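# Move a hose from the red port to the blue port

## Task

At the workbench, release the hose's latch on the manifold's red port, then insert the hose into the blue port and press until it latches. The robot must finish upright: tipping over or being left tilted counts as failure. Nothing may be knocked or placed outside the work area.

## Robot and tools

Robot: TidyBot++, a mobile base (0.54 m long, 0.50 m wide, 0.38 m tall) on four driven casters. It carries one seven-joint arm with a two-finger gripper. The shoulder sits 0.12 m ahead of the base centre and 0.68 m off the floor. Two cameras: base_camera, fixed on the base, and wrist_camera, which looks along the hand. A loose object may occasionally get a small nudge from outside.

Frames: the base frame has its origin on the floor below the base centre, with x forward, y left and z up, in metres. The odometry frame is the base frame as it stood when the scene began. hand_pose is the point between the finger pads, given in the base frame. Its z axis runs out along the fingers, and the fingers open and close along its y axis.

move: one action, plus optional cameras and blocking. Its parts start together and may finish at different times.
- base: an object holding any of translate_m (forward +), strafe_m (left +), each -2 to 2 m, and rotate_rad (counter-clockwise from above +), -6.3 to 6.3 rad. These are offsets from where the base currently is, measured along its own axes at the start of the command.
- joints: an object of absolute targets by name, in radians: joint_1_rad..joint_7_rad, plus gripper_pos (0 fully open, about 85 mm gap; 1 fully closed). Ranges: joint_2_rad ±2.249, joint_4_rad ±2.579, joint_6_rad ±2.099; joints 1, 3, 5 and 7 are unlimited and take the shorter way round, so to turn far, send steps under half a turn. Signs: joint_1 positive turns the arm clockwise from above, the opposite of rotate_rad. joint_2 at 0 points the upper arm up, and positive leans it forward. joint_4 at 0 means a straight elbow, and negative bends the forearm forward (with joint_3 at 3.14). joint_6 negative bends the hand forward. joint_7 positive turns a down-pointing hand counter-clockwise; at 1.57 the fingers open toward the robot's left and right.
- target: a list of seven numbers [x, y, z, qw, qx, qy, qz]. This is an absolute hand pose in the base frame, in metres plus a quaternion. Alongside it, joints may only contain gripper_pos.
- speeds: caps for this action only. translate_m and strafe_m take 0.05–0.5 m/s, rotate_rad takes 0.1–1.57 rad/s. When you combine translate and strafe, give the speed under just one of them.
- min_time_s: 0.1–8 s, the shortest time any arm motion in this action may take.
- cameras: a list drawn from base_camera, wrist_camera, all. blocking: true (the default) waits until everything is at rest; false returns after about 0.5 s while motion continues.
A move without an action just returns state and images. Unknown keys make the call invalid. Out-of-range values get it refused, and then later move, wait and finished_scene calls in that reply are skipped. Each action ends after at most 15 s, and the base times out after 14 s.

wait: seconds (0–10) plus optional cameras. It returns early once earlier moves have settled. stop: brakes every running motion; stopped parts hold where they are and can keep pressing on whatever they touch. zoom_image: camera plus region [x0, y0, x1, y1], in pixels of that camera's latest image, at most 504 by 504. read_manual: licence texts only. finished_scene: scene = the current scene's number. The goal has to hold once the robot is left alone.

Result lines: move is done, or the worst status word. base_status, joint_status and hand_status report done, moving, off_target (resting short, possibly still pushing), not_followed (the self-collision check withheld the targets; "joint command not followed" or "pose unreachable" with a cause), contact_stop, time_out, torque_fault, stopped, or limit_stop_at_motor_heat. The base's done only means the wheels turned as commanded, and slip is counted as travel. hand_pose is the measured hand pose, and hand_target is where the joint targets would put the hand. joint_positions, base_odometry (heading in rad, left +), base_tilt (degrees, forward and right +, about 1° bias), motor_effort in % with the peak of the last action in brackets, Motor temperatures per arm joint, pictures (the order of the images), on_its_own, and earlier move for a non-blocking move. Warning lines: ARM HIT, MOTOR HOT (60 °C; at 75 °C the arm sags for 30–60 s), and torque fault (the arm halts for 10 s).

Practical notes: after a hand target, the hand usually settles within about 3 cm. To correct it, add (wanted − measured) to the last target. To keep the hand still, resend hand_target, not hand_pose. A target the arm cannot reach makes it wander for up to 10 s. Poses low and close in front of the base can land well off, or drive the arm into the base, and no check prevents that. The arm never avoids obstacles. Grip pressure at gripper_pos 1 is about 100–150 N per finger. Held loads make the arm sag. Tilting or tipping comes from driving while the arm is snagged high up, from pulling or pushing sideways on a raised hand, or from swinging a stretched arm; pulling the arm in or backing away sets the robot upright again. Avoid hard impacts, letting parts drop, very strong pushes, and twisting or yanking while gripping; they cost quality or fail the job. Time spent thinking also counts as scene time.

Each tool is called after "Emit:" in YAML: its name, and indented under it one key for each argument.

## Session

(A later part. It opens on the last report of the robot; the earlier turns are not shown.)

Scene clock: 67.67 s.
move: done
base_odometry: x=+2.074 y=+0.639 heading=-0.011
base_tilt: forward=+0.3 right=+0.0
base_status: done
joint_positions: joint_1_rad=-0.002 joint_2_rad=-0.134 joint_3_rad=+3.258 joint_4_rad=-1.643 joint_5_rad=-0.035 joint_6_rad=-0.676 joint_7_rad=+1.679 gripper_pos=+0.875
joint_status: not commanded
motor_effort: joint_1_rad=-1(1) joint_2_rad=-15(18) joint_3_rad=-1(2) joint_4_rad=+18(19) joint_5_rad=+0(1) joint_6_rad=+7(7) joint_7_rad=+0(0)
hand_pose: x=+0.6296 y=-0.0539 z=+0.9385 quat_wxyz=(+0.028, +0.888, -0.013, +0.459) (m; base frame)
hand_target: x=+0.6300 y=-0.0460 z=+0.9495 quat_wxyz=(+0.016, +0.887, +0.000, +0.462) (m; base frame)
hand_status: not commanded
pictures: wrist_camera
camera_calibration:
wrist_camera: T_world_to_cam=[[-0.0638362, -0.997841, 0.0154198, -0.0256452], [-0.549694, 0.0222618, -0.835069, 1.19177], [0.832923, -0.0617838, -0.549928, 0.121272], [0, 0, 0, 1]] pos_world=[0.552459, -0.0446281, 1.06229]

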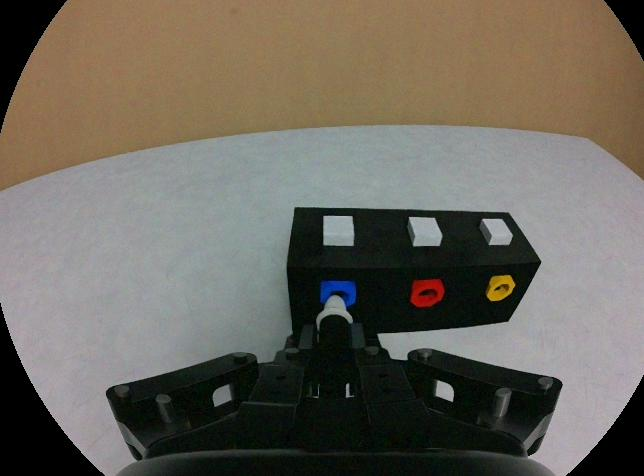

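Emit:
move:
  base: {"translate_m": 0.014, "strafe_m": -0.003}
  speeds: {"translate_m": 0.05}
  cameras: ["wrist_camera"]

Emit:
zoom_image:
  camera: "wrist_camera"
  region: [260, 220, 420, 350]

Scene clock: 69.60 s.
move: done
base_odometry: x=+2.088 y=+0.636 heading=-0.011
base_tilt: forward=+0.4 right=+0.0
base_status: done
joint_positions: joint_1_rad=-0.002 joint_2_rad=-0.143 joint_3_rad=+3.258 joint_4_rad=-1.643 joint_5_rad=-0.035 joint_6_rad=-0.694 joint_7_rad=+1.679 gripper_pos=+0.875
joint_status: not commanded
motor_effort: joint_1_rad=-1(3) joint_2_rad=-13(16) joint_3_rad=-2(3) joint_4_rad=+18(21) joint_5_rad=-2(2) joint_6_rad=+8(13) joint_7_rad=+0(0)
hand_pose: x=+0.6241 y=-0.0535 z=+0.9384 quat_wxyz=(+0.027, +0.890, -0.013, +0.455) (m; base frame)
hand_target: x=+0.6300 y=-0.0460 z=+0.9495 quat_wxyz=(+0.016, +0.887, +0.000, +0.462) (m; base frame)
hand_status: not commanded
pictures: wrist_camera
camera_calibration:
wrist_camera: T_world_to_cam=[[-0.0630901, -0.997911, 0.0138808, -0.0245111], [-0.557263, 0.0236862, -0.829998, 1.18866], [0.827936, -0.0600999, -0.557594, 0.136245], [0, 0, 0, 1]] pos_world=[0.54805, -0.0444265, 1.0629]

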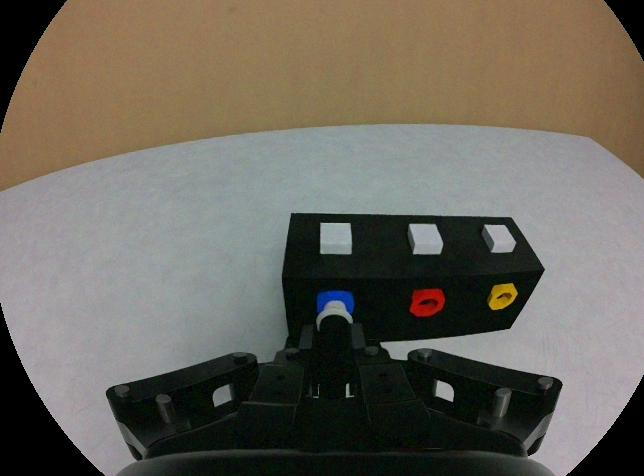

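Scaled by 3.150.

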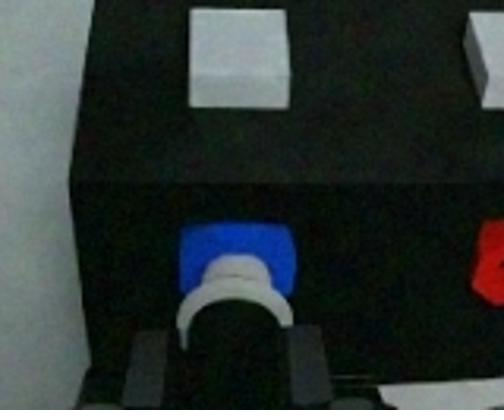

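Emit:
move:
  base: {"translate_m": 0.025, "strafe_m": -0.0015}
  speeds: {"translate_m": 0.05}
  cameras: ["wrist_camera"]

Emit:
zoom_image:
  camera: "wrist_camera"
  region: [260, 220, 420, 350]

Scene clock: 71.07 s.
move: done
base_odometry: x=+2.113 y=+0.634 heading=-0.011
base_tilt: forward=+0.4 right=+0.0
base_status: done
joint_positions: joint_1_rad=-0.001 joint_2_rad=-0.183 joint_3_rad=+3.258 joint_4_rad=-1.643 joint_5_rad=-0.035 joint_6_rad=-0.760 joint_7_rad=+1.679 gripper_pos=+0.875
joint_status: not commanded
motor_effort: joint_1_rad=-4(4) joint_2_rad=-6(14) joint_3_rad=-4(4) joint_4_rad=+24(25) joint_5_rad=-3(4) joint_6_rad=+21(23) joint_7_rad=+0(0)
hand_pose: x=+0.6017 y=-0.0518 z=+0.9416 quat_wxyz=(+0.023, +0.896, -0.013, +0.444) (m; base frame)
hand_target: x=+0.6300 y=-0.0460 z=+0.9495 quat_wxyz=(+0.016, +0.887, +0.000, +0.462) (m; base frame)
hand_status: not commanded
pictures: wrist_camera
camera_calibration:
wrist_camera: T_world_to_cam=[[-0.0602398, -0.99815, 0.00817866, -0.0206127], [-0.578619, 0.0282416, -0.815109, 1.17783], [0.81337, -0.0538344, -0.57925, 0.186078], [0, 0, 0, 1]] pos_world=[0.528924, -0.0438211, 1.06802]

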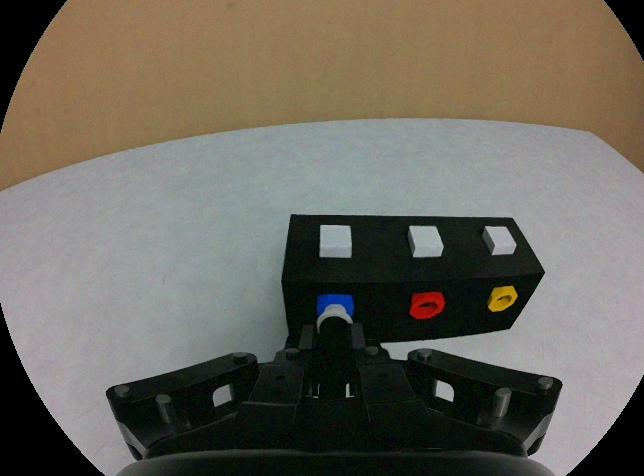

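Scaled by 3.150.

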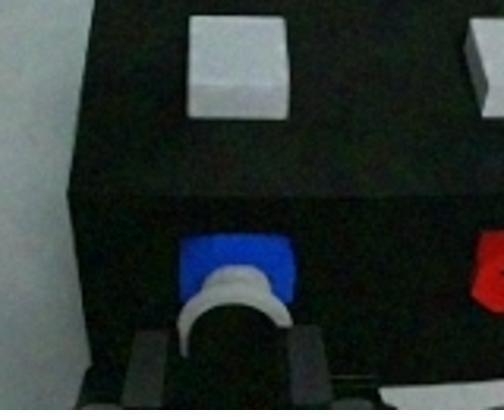

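Emit:
move:
  base: {"translate_m": 0.025, "strafe_m": -0.0015}
  speeds: {"translate_m": 0.05}
  cameras: ["wrist_camera"]

Emit:
zoom_image:
  camera: "wrist_camera"
  region: [260, 220, 420, 350]

Scene clock: 73.60 s.
move: done
base_odometry: x=+2.137 y=+0.632 heading=-0.011
base_tilt: forward=+0.3 right=+0.0
base_status: done
joint_positions: joint_1_rad=+0.002 joint_2_rad=-0.220 joint_3_rad=+3.259 joint_4_rad=-1.645 joint_5_rad=-0.035 joint_6_rad=-0.823 joint_7_rad=+1.679 gripper_pos=+0.875
joint_status: not commanded
motor_effort: joint_1_rad=-3(5) joint_2_rad=+3(5) joint_3_rad=-3(5) joint_4_rad=+29(30) joint_5_rad=-4(5) joint_6_rad=+33(36) joint_7_rad=+0(0)
hand_pose: x=+0.5797 y=-0.0508 z=+0.9434 quat_wxyz=(+0.020, +0.901, -0.014, +0.432) (m; base frame)
hand_target: x=+0.6300 y=-0.0460 z=+0.9495 quat_wxyz=(+0.016, +0.887, +0.000, +0.462) (m; base frame)
hand_status: not commanded
pictures: wrist_camera
camera_calibration:
wrist_camera: T_world_to_cam=[[-0.0592672, -0.998239, 0.00260708, -0.0163003], [-0.599067, 0.0334783, -0.799999, 1.16444], [0.798503, -0.0489755, -0.599996, 0.233572], [0, 0, 0, 1]] pos_world=[0.510103, -0.0438158, 1.07174]

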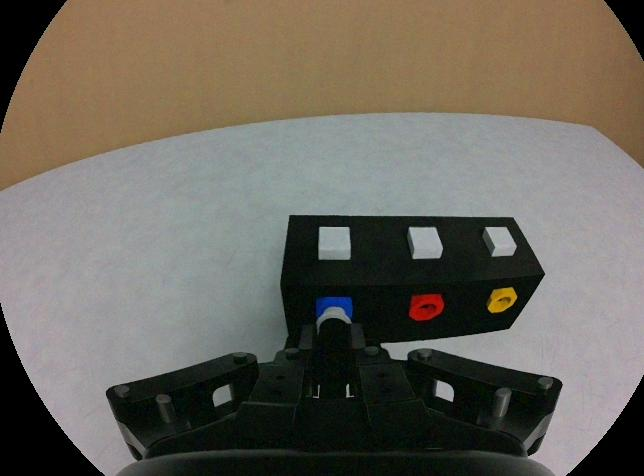

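Scaled by 3.150.

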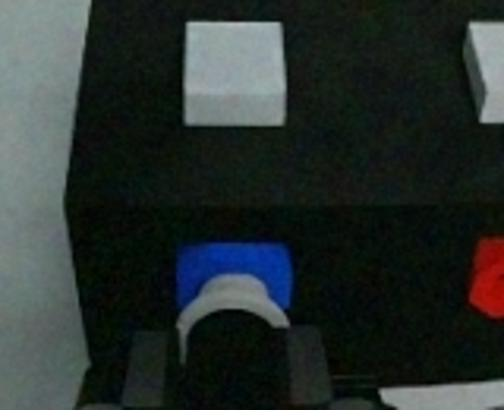

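Emit:
move:
  base: {"translate_m": -0.045, "strafe_m": 0.0025}
  speeds: {"translate_m": 0.1}
  cameras: ["wrist_camera"]

Emit:
zoom_image:
  camera: "wrist_camera"
  region: [260, 220, 420, 350]

Scene clock: 77.10 s.
move: done
base_odometry: x=+2.092 y=+0.635 heading=-0.011
base_tilt: forward=+0.4 right=-0.1
base_status: done
joint_positions: joint_1_rad=+0.001 joint_2_rad=-0.149 joint_3_rad=+3.259 joint_4_rad=-1.640 joint_5_rad=-0.037 joint_6_rad=-0.707 joint_7_rad=+1.679 gripper_pos=+0.875
joint_status: not commanded
motor_effort: joint_1_rad=+0(4) joint_2_rad=-14(14) joint_3_rad=-1(4) joint_4_rad=+17(28) joint_5_rad=+0(4) joint_6_rad=+6(33) joint_7_rad=+0(0)
hand_pose: x=+0.6207 y=-0.0545 z=+0.9402 quat_wxyz=(+0.026, +0.891, -0.015, +0.454) (m; base frame)
hand_target: x=+0.6300 y=-0.0460 z=+0.9495 quat_wxyz=(+0.016, +0.887, +0.000, +0.462) (m; base frame)
hand_status: not commanded
pictures: wrist_camera
camera_calibration:
wrist_camera: T_world_to_cam=[[-0.0657818, -0.997774, 0.0109817, -0.021363], [-0.559646, 0.0277806, -0.828266, 1.18841], [0.826117, -0.0606307, -0.560228, 0.143602], [0, 0, 0, 1]] pos_world=[0.545053, -0.0456236, 1.06501]

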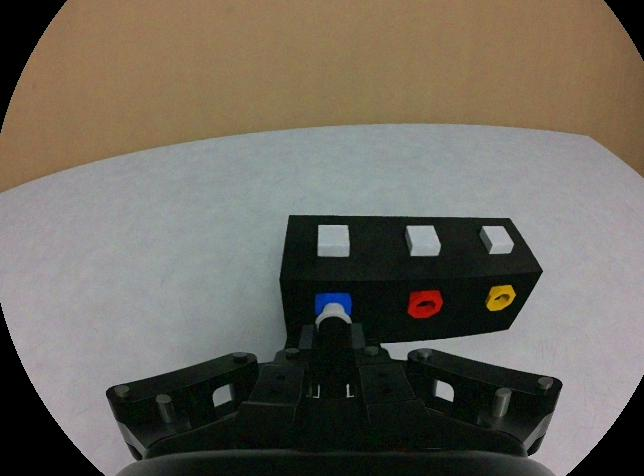

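Scaled by 3.150.

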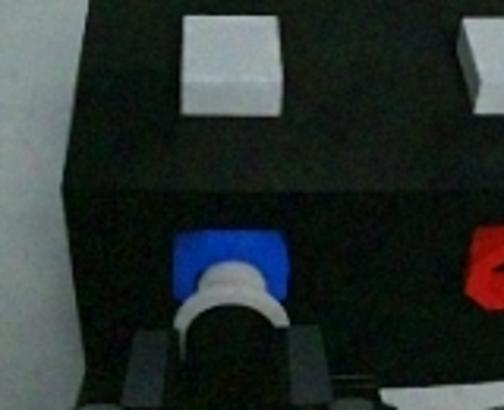

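Emit:
move:
  target: [0.632, -0.046, 0.951, 0.016, 0.8704, 0.0, 0.4924]

Emit:
move:
  base: {"translate_m": 0.04, "strafe_m": -0.0025}
  speeds: {"translate_m": 0.06}
  cameras: ["wrist_camera"]

Emit:
zoom_image:
  camera: "wrist_camera"
  region: [260, 220, 420, 350]

Scene clock: 81.67 s.
move: done
base_odometry: x=+2.092 y=+0.635 heading=-0.011
base_tilt: forward=+0.4 right=-0.1
base_status: not commanded
joint_positions: joint_1_rad=-0.008 joint_2_rad=-0.162 joint_3_rad=+3.266 joint_4_rad=-1.674 joint_5_rad=-0.037 joint_6_rad=-0.656 joint_7_rad=+1.683 gripper_pos=+0.875
joint_status: not commanded
motor_effort: joint_1_rad=+0(1) joint_2_rad=-13(16) joint_3_rad=-2(2) joint_4_rad=+21(21) joint_5_rad=-1(2) joint_6_rad=+12(12) joint_7_rad=+0(0)
hand_pose: x=+0.6211 y=-0.0544 z=+0.9402 quat_wxyz=(+0.027, +0.884, -0.014, +0.467) (m; base frame)
hand_target: x=+0.6320 y=-0.0460 z=+0.9510 quat_wxyz=(+0.016, +0.870, +0.000, +0.492) (m; base frame)
hand_status: done (0.017 m and 3.9 deg from the pose sent, 0.018 m and 5.4 deg at the start)
pictures: none

Scene clock: 82.80 s.
move: done
base_odometry: x=+2.131 y=+0.632 heading=-0.011
base_tilt: forward=+0.3 right=+0.0
base_status: done
joint_positions: joint_1_rad=-0.008 joint_2_rad=-0.244 joint_3_rad=+3.268 joint_4_rad=-1.717 joint_5_rad=-0.037 joint_6_rad=-0.703 joint_7_rad=+1.683 gripper_pos=+0.875
joint_status: not commanded
motor_effort: joint_1_rad=-2(3) joint_2_rad=+2(13) joint_3_rad=-2(3) joint_4_rad=+29(31) joint_5_rad=-2(3) joint_6_rad=+31(34) joint_7_rad=+0(0)
hand_pose: x=+0.5853 y=-0.0523 z=+0.9435 quat_wxyz=(+0.022, +0.886, -0.015, +0.464) (m; base frame)
hand_target: x=+0.6320 y=-0.0460 z=+0.9510 quat_wxyz=(+0.016, +0.870, +0.000, +0.492) (m; base frame)
hand_status: not commanded
pictures: wrist_camera
camera_calibration:
wrist_camera: T_world_to_cam=[[-0.0613514, -0.998115, 0.00166301, -0.0154105], [-0.540906, 0.0318477, -0.84048, 1.17198], [0.838843, -0.0524642, -0.54184, 0.150353], [0, 0, 0, 1]] pos_world=[0.506862, -0.044818, 1.06652]

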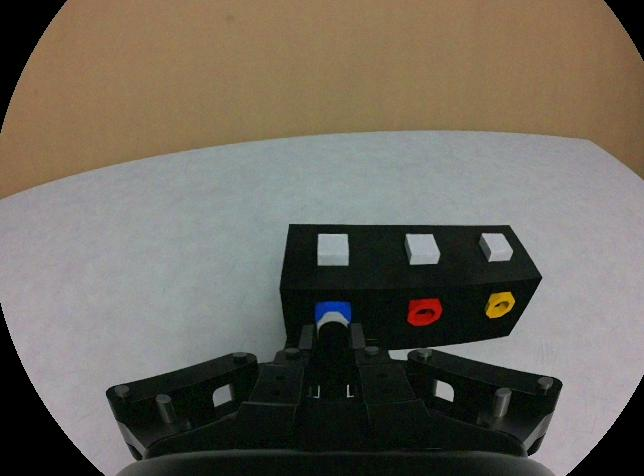

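Scaled by 3.150.

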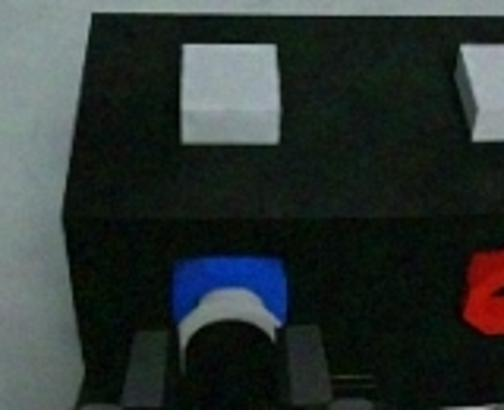

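Emit:
zoom_image:
  camera: "wrist_camera"
  region: [300, 290, 370, 345]

Scaled by 7.200.

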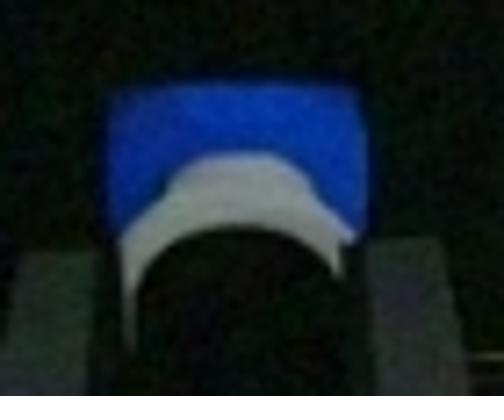

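Emit:
move:
  base: {"translate_m": -0.037, "strafe_m": 0.0025}
  speeds: {"translate_m": 0.1}

Emit:
move:
  target: [0.632, -0.046, 0.928, 0.016, 0.8746, 0.0, 0.4848]
  cameras: ["wrist_camera"]

Emit:
zoom_image:
  camera: "wrist_camera"
  region: [290, 270, 390, 345]

Scene clock: 86.77 s.
move: done
base_odometry: x=+2.094 y=+0.635 heading=-0.011
base_tilt: forward=+0.4 right=+0.0
base_status: done
joint_positions: joint_1_rad=-0.010 joint_2_rad=-0.181 joint_3_rad=+3.268 joint_4_rad=-1.716 joint_5_rad=-0.038 joint_6_rad=-0.600 joint_7_rad=+1.683 gripper_pos=+0.875
joint_status: not commanded
motor_effort: joint_1_rad=-1(2) joint_2_rad=-11(13) joint_3_rad=-2(2) joint_4_rad=+18(27) joint_5_rad=-1(3) joint_6_rad=+9(30) joint_7_rad=+0(0)
hand_pose: x=+0.6195 y=-0.0548 z=+0.9404 quat_wxyz=(+0.027, +0.876, -0.015, +0.482) (m; base frame)
hand_target: x=+0.6320 y=-0.0460 z=+0.9510 quat_wxyz=(+0.016, +0.870, +0.000, +0.492) (m; base frame)
hand_status: not commanded
pictures: none

Scene clock: 87.50 s.
move: done
base_odometry: x=+2.094 y=+0.635 heading=-0.011
base_tilt: forward=+0.3 right=+0.0
base_status: not commanded
joint_positions: joint_1_rad=-0.010 joint_2_rad=-0.183 joint_3_rad=+3.268 joint_4_rad=-1.722 joint_5_rad=-0.040 joint_6_rad=-0.590 joint_7_rad=+1.689 gripper_pos=+0.875
joint_status: not commanded
motor_effort: joint_1_rad=-1(2) joint_2_rad=-10(11) joint_3_rad=-1(2) joint_4_rad=+19(20) joint_5_rad=-1(1) joint_6_rad=+11(11) joint_7_rad=+0(0)
hand_pose: x=+0.6196 y=-0.0549 z=+0.9405 quat_wxyz=(+0.028, +0.875, -0.013, +0.484) (m; base frame)
hand_target: x=+0.6320 y=-0.0460 z=+0.9280 quat_wxyz=(+0.016, +0.875, +0.000, +0.485) (m; base frame)
hand_status: done (0.020 m and 2.1 deg from the pose sent, 0.020 m and 2.2 deg at the start)
pictures: wrist_camera
camera_calibration:
wrist_camera: T_world_to_cam=[[-0.0636797, -0.99787, 0.0141536, -0.0261199], [-0.501903, 0.0197646, -0.864698, 1.18616], [0.862576, -0.0621674, -0.502093, 0.0672069], [0, 0, 0, 1]] pos_world=[0.535702, -0.0453301, 1.05978]

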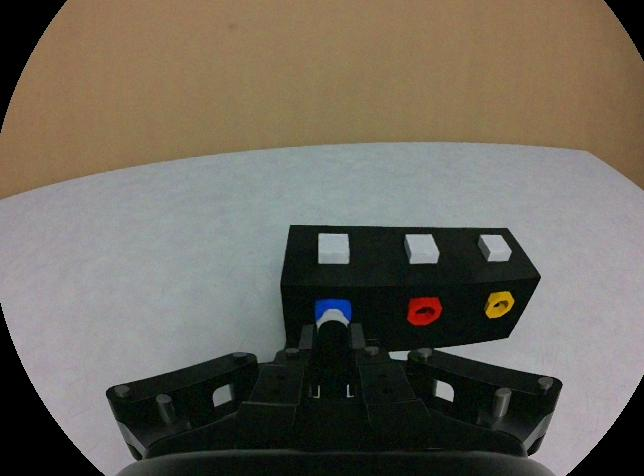

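Scaled by 5.040.

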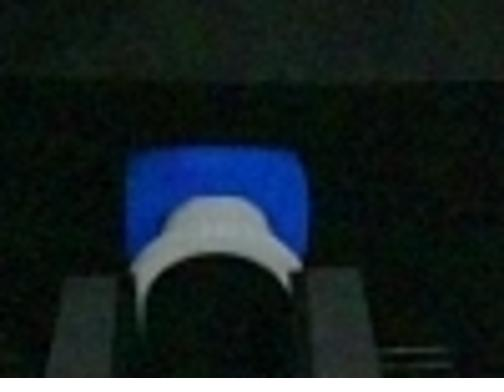

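Emit:
move:
  target: [0.624, -0.046, 0.932, 0.016, 0.8746, 0.0, 0.4848]
  joints: {"gripper_pos": 0.45}

Emit:
move:
  target: [0.622, -0.048, 0.915, 0.016, 0.866, 0.0, 0.5]
  cameras: ["wrist_camera"]

Emit:
zoom_image:
  camera: "wrist_camera"
  region: [240, 220, 440, 380]

Scene clock: 90.07 s.
move: done
base_odometry: x=+2.094 y=+0.635 heading=-0.011
base_tilt: forward=+0.4 right=+0.0
base_status: not commanded
joint_positions: joint_1_rad=-0.018 joint_2_rad=-0.180 joint_3_rad=+3.270 joint_4_rad=-1.722 joint_5_rad=-0.041 joint_6_rad=-0.581 joint_7_rad=+1.689 gripper_pos=+0.450
joint_status: all done
motor_effort: joint_1_rad=+0(2) joint_2_rad=-14(15) joint_3_rad=-1(2) joint_4_rad=+18(20) joint_5_rad=+0(1) joint_6_rad=+7(11) joint_7_rad=+0(0)
hand_pose: x=+0.6222 y=-0.0521 z=+0.9417 quat_wxyz=(+0.027, +0.873, -0.011, +0.487) (m; base frame)
hand_target: x=+0.6240 y=-0.0460 z=+0.9320 quat_wxyz=(+0.016, +0.875, +0.000, +0.485) (m; base frame)
hand_status: done (0.012 m and 1.8 deg from the pose sent, 0.013 m and 2.1 deg at the start)
pictures: none

Scene clock: 91.23 s.
move: done
base_odometry: x=+2.094 y=+0.635 heading=-0.011
base_tilt: forward=+0.4 right=-0.1
base_status: not commanded
joint_positions: joint_1_rad=-0.055 joint_2_rad=-0.181 joint_3_rad=+3.303 joint_4_rad=-1.804 joint_5_rad=-0.051 joint_6_rad=-0.486 joint_7_rad=+1.709 gripper_pos=+0.450
joint_status: not commanded
motor_effort: joint_1_rad=+0(1) joint_2_rad=-14(14) joint_3_rad=-1(2) joint_4_rad=+18(19) joint_5_rad=-1(1) joint_6_rad=+7(8) joint_7_rad=+0(0)
hand_pose: x=+0.6242 y=-0.0503 z=+0.9194 quat_wxyz=(+0.025, +0.870, -0.006, +0.493) (m; base frame)
hand_target: x=+0.6220 y=-0.0480 z=+0.9150 quat_wxyz=(+0.016, +0.866, +0.000, +0.500) (m; base frame)
hand_status: done (0.005 m and 1.6 deg from the pose sent, 0.027 m and 2.4 deg at the start)
pictures: wrist_camera
camera_calibration:
wrist_camera: T_world_to_cam=[[-0.0484431, -0.998718, 0.0146665, -0.0310345], [-0.484898, 0.0106778, -0.874505, 1.16797], [0.873228, -0.0494754, -0.484794, 0.0309856], [0, 0, 0, 1]] pos_world=[0.537788, -0.0419331, 1.03688]

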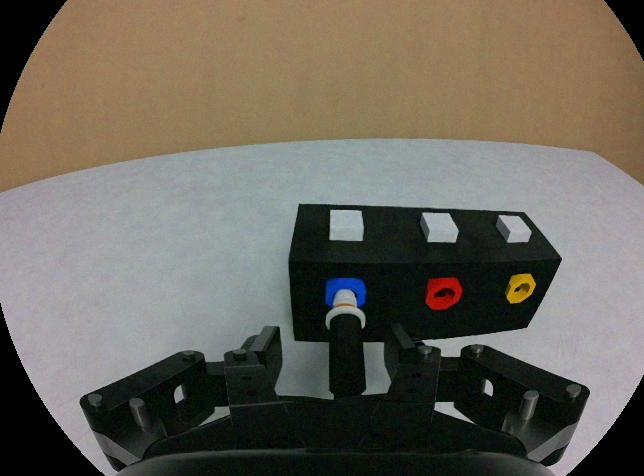

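Scaled by 2.520.

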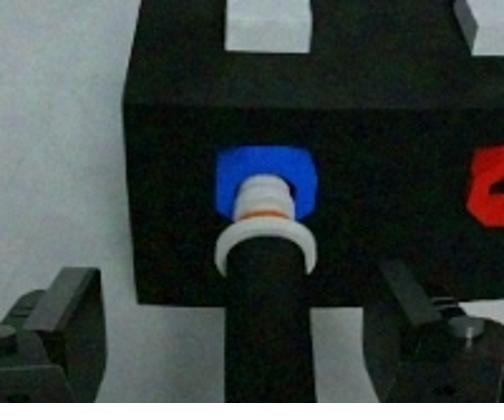

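Emit:
move:
  base: {"translate_m": -0.005, "strafe_m": -0.007}
  speeds: {"translate_m": 0.05}
  target: [0.622, -0.048, 0.906, 0.016, 0.866, 0.0, 0.5]
  cameras: ["wrist_camera"]

Emit:
zoom_image:
  camera: "wrist_camera"
  region: [240, 220, 440, 380]

Scene clock: 95.40 s.
move: done
base_odometry: x=+2.089 y=+0.628 heading=-0.011
base_tilt: forward=+0.4 right=+0.0
base_status: done
joint_positions: joint_1_rad=-0.066 joint_2_rad=-0.184 joint_3_rad=+3.315 joint_4_rad=-1.831 joint_5_rad=-0.056 joint_6_rad=-0.453 joint_7_rad=+1.716 gripper_pos=+0.450
joint_status: not commanded
motor_effort: joint_1_rad=-1(1) joint_2_rad=-14(16) joint_3_rad=-2(2) joint_4_rad=+18(19) joint_5_rad=-1(1) joint_6_rad=+8(8) joint_7_rad=+0(0)
hand_pose: x=+0.6243 y=-0.0510 z=+0.9136 quat_wxyz=(+0.025, +0.868, -0.006, +0.496) (m; base frame)
hand_target: x=+0.6220 y=-0.0480 z=+0.9060 quat_wxyz=(+0.016, +0.866, +0.000, +0.500) (m; base frame)
hand_status: done (0.008 m and 1.3 deg from the pose sent, 0.014 m and 1.6 deg at the start)
pictures: wrist_camera
camera_calibration:
wrist_camera: T_world_to_cam=[[-0.0482657, -0.99874, 0.0137701, -0.0309536], [-0.477807, 0.0109799, -0.878396, 1.16208], [0.877138, -0.0489759, -0.477735, 0.0192234], [0, 0, 0, 1]] pos_world=[0.536894, -0.0427327, 1.03038]

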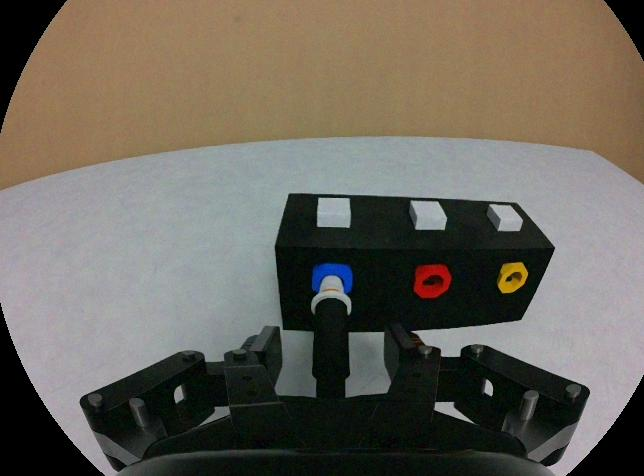

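Scaled by 2.520.

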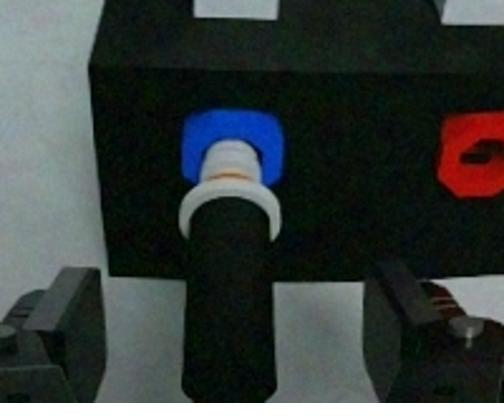

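Emit:
move:
  joints: {"gripper_pos": 1}

Emit:
move:
  base: {"translate_m": 0.035, "strafe_m": -0.002}
  speeds: {"translate_m": 0.06}
  cameras: ["wrist_camera"]

Emit:
zoom_image:
  camera: "wrist_camera"
  region: [270, 230, 400, 340]

Scene clock: 96.83 s.
move: off_target
base_odometry: x=+2.089 y=+0.628 heading=-0.011
base_tilt: forward=+0.4 right=+0.0
base_status: not commanded
joint_positions: joint_1_rad=-0.066 joint_2_rad=-0.184 joint_3_rad=+3.315 joint_4_rad=-1.831 joint_5_rad=-0.056 joint_6_rad=-0.453 joint_7_rad=+1.716 gripper_pos=+0.858
joint_status: gripper_pos off_target (ended at +0.858, target +1.000)
motor_effort: joint_1_rad=-1(1) joint_2_rad=-13(14) joint_3_rad=-2(3) joint_4_rad=+18(18) joint_5_rad=+0(1) joint_6_rad=+7(8) joint_7_rad=+0(0)
hand_pose: x=+0.6243 y=-0.0512 z=+0.9137 quat_wxyz=(+0.025, +0.868, -0.006, +0.497) (m; base frame)
hand_target: x=+0.6220 y=-0.0480 z=+0.9060 quat_wxyz=(+0.016, +0.866, +0.000, +0.500) (m; base frame)
hand_status: not commanded
pictures: none

Scene clock: 97.90 s.
move: done
base_odometry: x=+2.124 y=+0.626 heading=-0.011
base_tilt: forward=+0.3 right=+0.0
base_status: done
joint_positions: joint_1_rad=-0.067 joint_2_rad=-0.233 joint_3_rad=+3.316 joint_4_rad=-1.867 joint_5_rad=-0.057 joint_6_rad=-0.463 joint_7_rad=+1.716 gripper_pos=+0.858
joint_status: not commanded
motor_effort: joint_1_rad=+0(1) joint_2_rad=-5(14) joint_3_rad=-1(2) joint_4_rad=+23(26) joint_5_rad=+0(1) joint_6_rad=+16(21) joint_7_rad=+0(0)
hand_pose: x=+0.6048 y=-0.0498 z=+0.9144 quat_wxyz=(+0.021, +0.867, -0.007, +0.498) (m; base frame)
hand_target: x=+0.6220 y=-0.0480 z=+0.9060 quat_wxyz=(+0.016, +0.866, +0.000, +0.500) (m; base frame)
hand_status: not commanded
pictures: wrist_camera
camera_calibration:
wrist_camera: T_world_to_cam=[[-0.0456991, -0.998942, 0.00506482, -0.0241807], [-0.474325, 0.0172365, -0.880181, 1.15328], [0.879163, -0.0426259, -0.474611, 0.033024], [0, 0, 0, 1]] pos_world=[0.516892, -0.042626, 1.03089]

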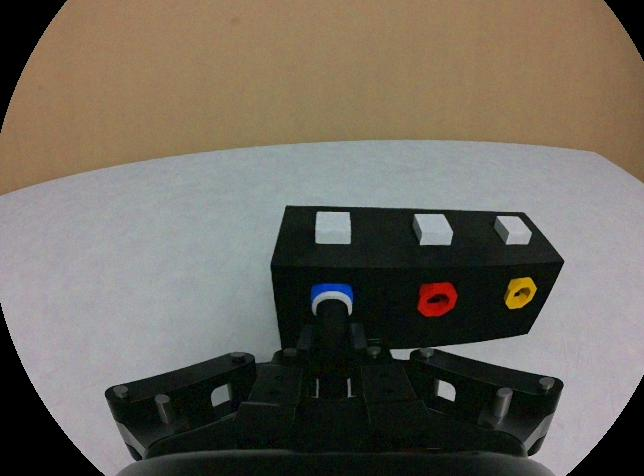

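Scaled by 3.877.

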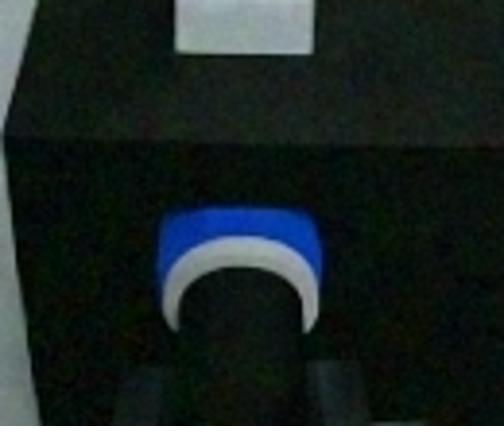

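Emit:
move:
  base: {"translate_m": 0.022, "strafe_m": -0.001}
  speeds: {"translate_m": 0.06}
  cameras: ["wrist_camera"]

Emit:
zoom_image:
  camera: "wrist_camera"
  region: [270, 230, 400, 340]

Emit:
move:
  base: {"translate_m": -0.052, "strafe_m": 0.0025}
  speeds: {"translate_m": 0.08}
  cameras: ["wrist_camera"]

Emit:
zoom_image:
  camera: "wrist_camera"
  region: [270, 230, 400, 340]

Scene clock: 99.37 s.
move: done
base_odometry: x=+2.145 y=+0.625 heading=-0.011
base_tilt: forward=+0.3 right=-0.1
base_status: done
joint_positions: joint_1_rad=-0.067 joint_2_rad=-0.280 joint_3_rad=+3.317 joint_4_rad=-1.888 joint_5_rad=-0.057 joint_6_rad=-0.500 joint_7_rad=+1.716 gripper_pos=+0.858
joint_status: not commanded
motor_effort: joint_1_rad=-2(3) joint_2_rad=+5(6) joint_3_rad=-2(2) joint_4_rad=+27(28) joint_5_rad=-1(2) joint_6_rad=+25(28) joint_7_rad=+0(1)
hand_pose: x=+0.5847 y=-0.0487 z=+0.9145 quat_wxyz=(+0.016, +0.869, -0.008, +0.494) (m; base frame)
hand_target: x=+0.6220 y=-0.0480 z=+0.9060 quat_wxyz=(+0.016, +0.866, +0.000, +0.500) (m; base frame)
hand_status: not commanded
pictures: wrist_camera
camera_calibration:
wrist_camera: T_world_to_cam=[[-0.0423553, -0.999095, -0.00389773, -0.0177656], [-0.483296, 0.0239028, -0.875131, 1.14484], [0.874432, -0.0351826, -0.483871, 0.0624034], [0, 0, 0, 1]] pos_world=[0.497978, -0.0429189, 1.03201]

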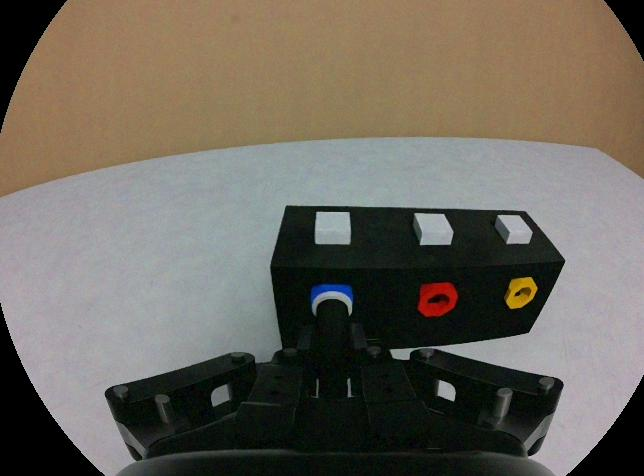

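Scaled by 3.877.

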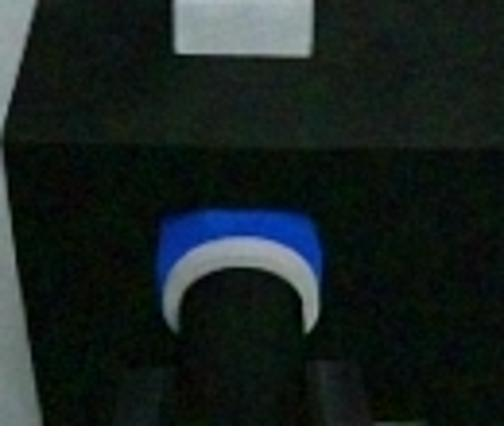

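Scene clock: 100.50 s.
move: done
base_odometry: x=+2.094 y=+0.628 heading=-0.011
base_tilt: forward=+0.4 right=+0.0
base_status: done
joint_positions: joint_1_rad=-0.070 joint_2_rad=-0.173 joint_3_rad=+3.317 joint_4_rad=-1.856 joint_5_rad=-0.060 joint_6_rad=-0.378 joint_7_rad=+1.716 gripper_pos=+0.858
joint_status: not commanded
motor_effort: joint_1_rad=+0(2) joint_2_rad=-18(20) joint_3_rad=-1(2) joint_4_rad=+12(26) joint_5_rad=+0(1) joint_6_rad=+0(25) joint_7_rad=+0(1)
hand_pose: x=+0.6336 y=-0.0518 z=+0.9136 quat_wxyz=(+0.027, +0.858, -0.008, +0.513) (m; base frame)
hand_target: x=+0.6220 y=-0.0480 z=+0.9060 quat_wxyz=(+0.016, +0.866, +0.000, +0.500) (m; base frame)
hand_status: not commanded
pictures: wrist_camera
camera_calibration:
wrist_camera: T_world_to_cam=[[-0.0533618, -0.998479, 0.0138854, -0.0280196], [-0.443457, 0.0112363, -0.896225, 1.16102], [0.894706, -0.0539818, -0.443382, -0.0317055], [0, 0, 0, 1]] pos_world=[0.541735, -0.042734, 1.02687]

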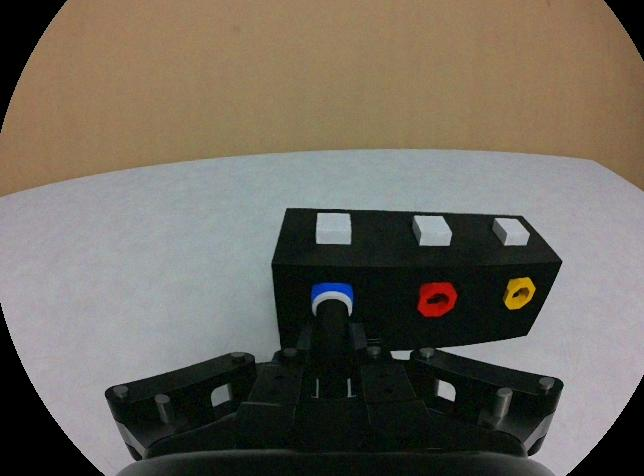

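Scaled by 3.877.

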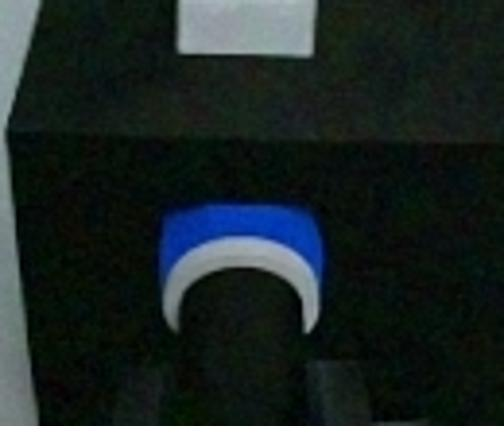

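Emit:
move:
  base: {"translate_m": 0.010}
  speeds: {"translate_m": 0.1}

Emit:
move:
  joints: {"gripper_pos": 0.4}

Emit:
move:
  target: [0.59, -0.048, 1.01, 0.016, 0.866, 0.0, 0.5]
  cameras: ["wrist_camera"]

Emit:
zoom_image:
  camera: "wrist_camera"
  region: [220, 230, 440, 390]

Scene clock: 101.60 s.
move: done
base_odometry: x=+2.104 y=+0.627 heading=-0.011
base_tilt: forward=+0.3 right=-0.1
base_status: done
joint_positions: joint_1_rad=-0.070 joint_2_rad=-0.193 joint_3_rad=+3.318 joint_4_rad=-1.859 joint_5_rad=-0.060 joint_6_rad=-0.409 joint_7_rad=+1.716 gripper_pos=+0.858
joint_status: not commanded
motor_effort: joint_1_rad=+0(2) joint_2_rad=-14(18) joint_3_rad=-2(2) joint_4_rad=+16(18) joint_5_rad=-1(2) joint_6_rad=+5(8) joint_7_rad=+0(1)
hand_pose: x=+0.6240 y=-0.0510 z=+0.9137 quat_wxyz=(+0.024, +0.861, -0.008, +0.507) (m; base frame)
hand_target: x=+0.6220 y=-0.0480 z=+0.9060 quat_wxyz=(+0.016, +0.866, +0.000, +0.500) (m; base frame)
hand_status: not commanded
pictures: none

Scene clock: 102.47 s.
move: done
base_odometry: x=+2.104 y=+0.627 heading=-0.011
base_tilt: forward=+0.4 right=-0.1
base_status: not commanded
joint_positions: joint_1_rad=-0.070 joint_2_rad=-0.193 joint_3_rad=+3.318 joint_4_rad=-1.859 joint_5_rad=-0.060 joint_6_rad=-0.409 joint_7_rad=+1.716 gripper_pos=+0.400
joint_status: all done
motor_effort: joint_1_rad=+0(1) joint_2_rad=-13(17) joint_3_rad=-1(2) joint_4_rad=+18(19) joint_5_rad=-1(1) joint_6_rad=+7(8) joint_7_rad=+0(0)
hand_pose: x=+0.6241 y=-0.0510 z=+0.9137 quat_wxyz=(+0.024, +0.861, -0.008, +0.507) (m; base frame)
hand_target: x=+0.6220 y=-0.0480 z=+0.9060 quat_wxyz=(+0.016, +0.866, +0.000, +0.500) (m; base frame)
hand_status: not commanded
pictures: none

Scene clock: 104.17 s.
move: done
base_odometry: x=+2.104 y=+0.627 heading=-0.011
base_tilt: forward=+0.4 right=-0.1
base_status: not commanded
joint_positions: joint_1_rad=-0.054 joint_2_rad=-0.243 joint_3_rad=+3.318 joint_4_rad=-1.609 joint_5_rad=-0.060 joint_6_rad=-0.722 joint_7_rad=+1.716 gripper_pos=+0.400
joint_status: not commanded
motor_effort: joint_1_rad=-1(1) joint_2_rad=-12(15) joint_3_rad=-1(2) joint_4_rad=+18(19) joint_5_rad=-1(2) joint_6_rad=+7(8) joint_7_rad=+0(0)
hand_pose: x=+0.5959 y=-0.0555 z=+0.9998 quat_wxyz=(+0.019, +0.864, -0.008, +0.503) (m; base frame)
hand_target: x=+0.5900 y=-0.0480 z=+1.0100 quat_wxyz=(+0.016, +0.866, +0.000, +0.500) (m; base frame)
hand_status: done (0.014 m and 1.0 deg from the pose sent, 0.102 m and 1.6 deg at the start)
pictures: wrist_camera
camera_calibration:
wrist_camera: T_world_to_cam=[[-0.045448, -0.998966, 0.00114511, -0.0270124], [-0.465294, 0.0201542, -0.884927, 1.22389], [0.883989, -0.040751, -0.465729, 0.0693898], [0, 0, 0, 1]] pos_world=[0.5069, -0.0488233, 1.1154]

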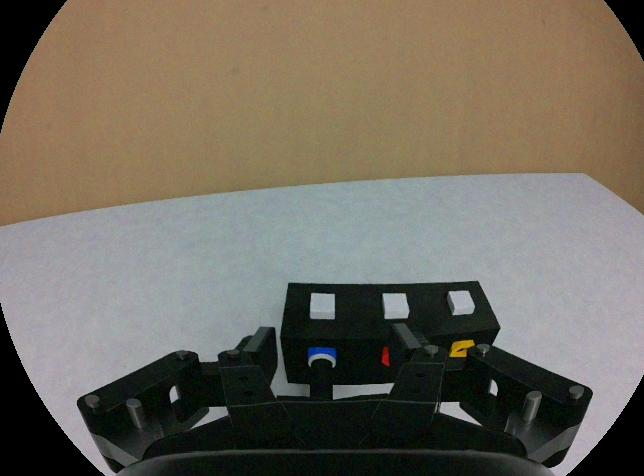

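Scaled by 2.291.

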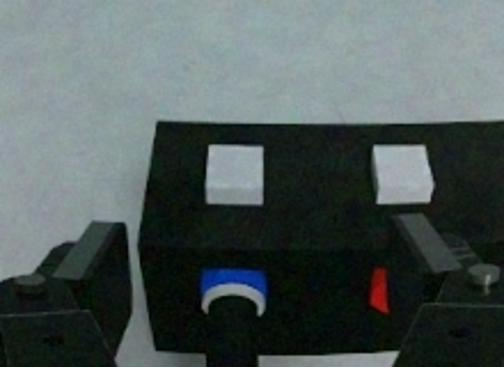

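Emit:
finished_scene:
  scene: 2

The scene is finished: the task was done.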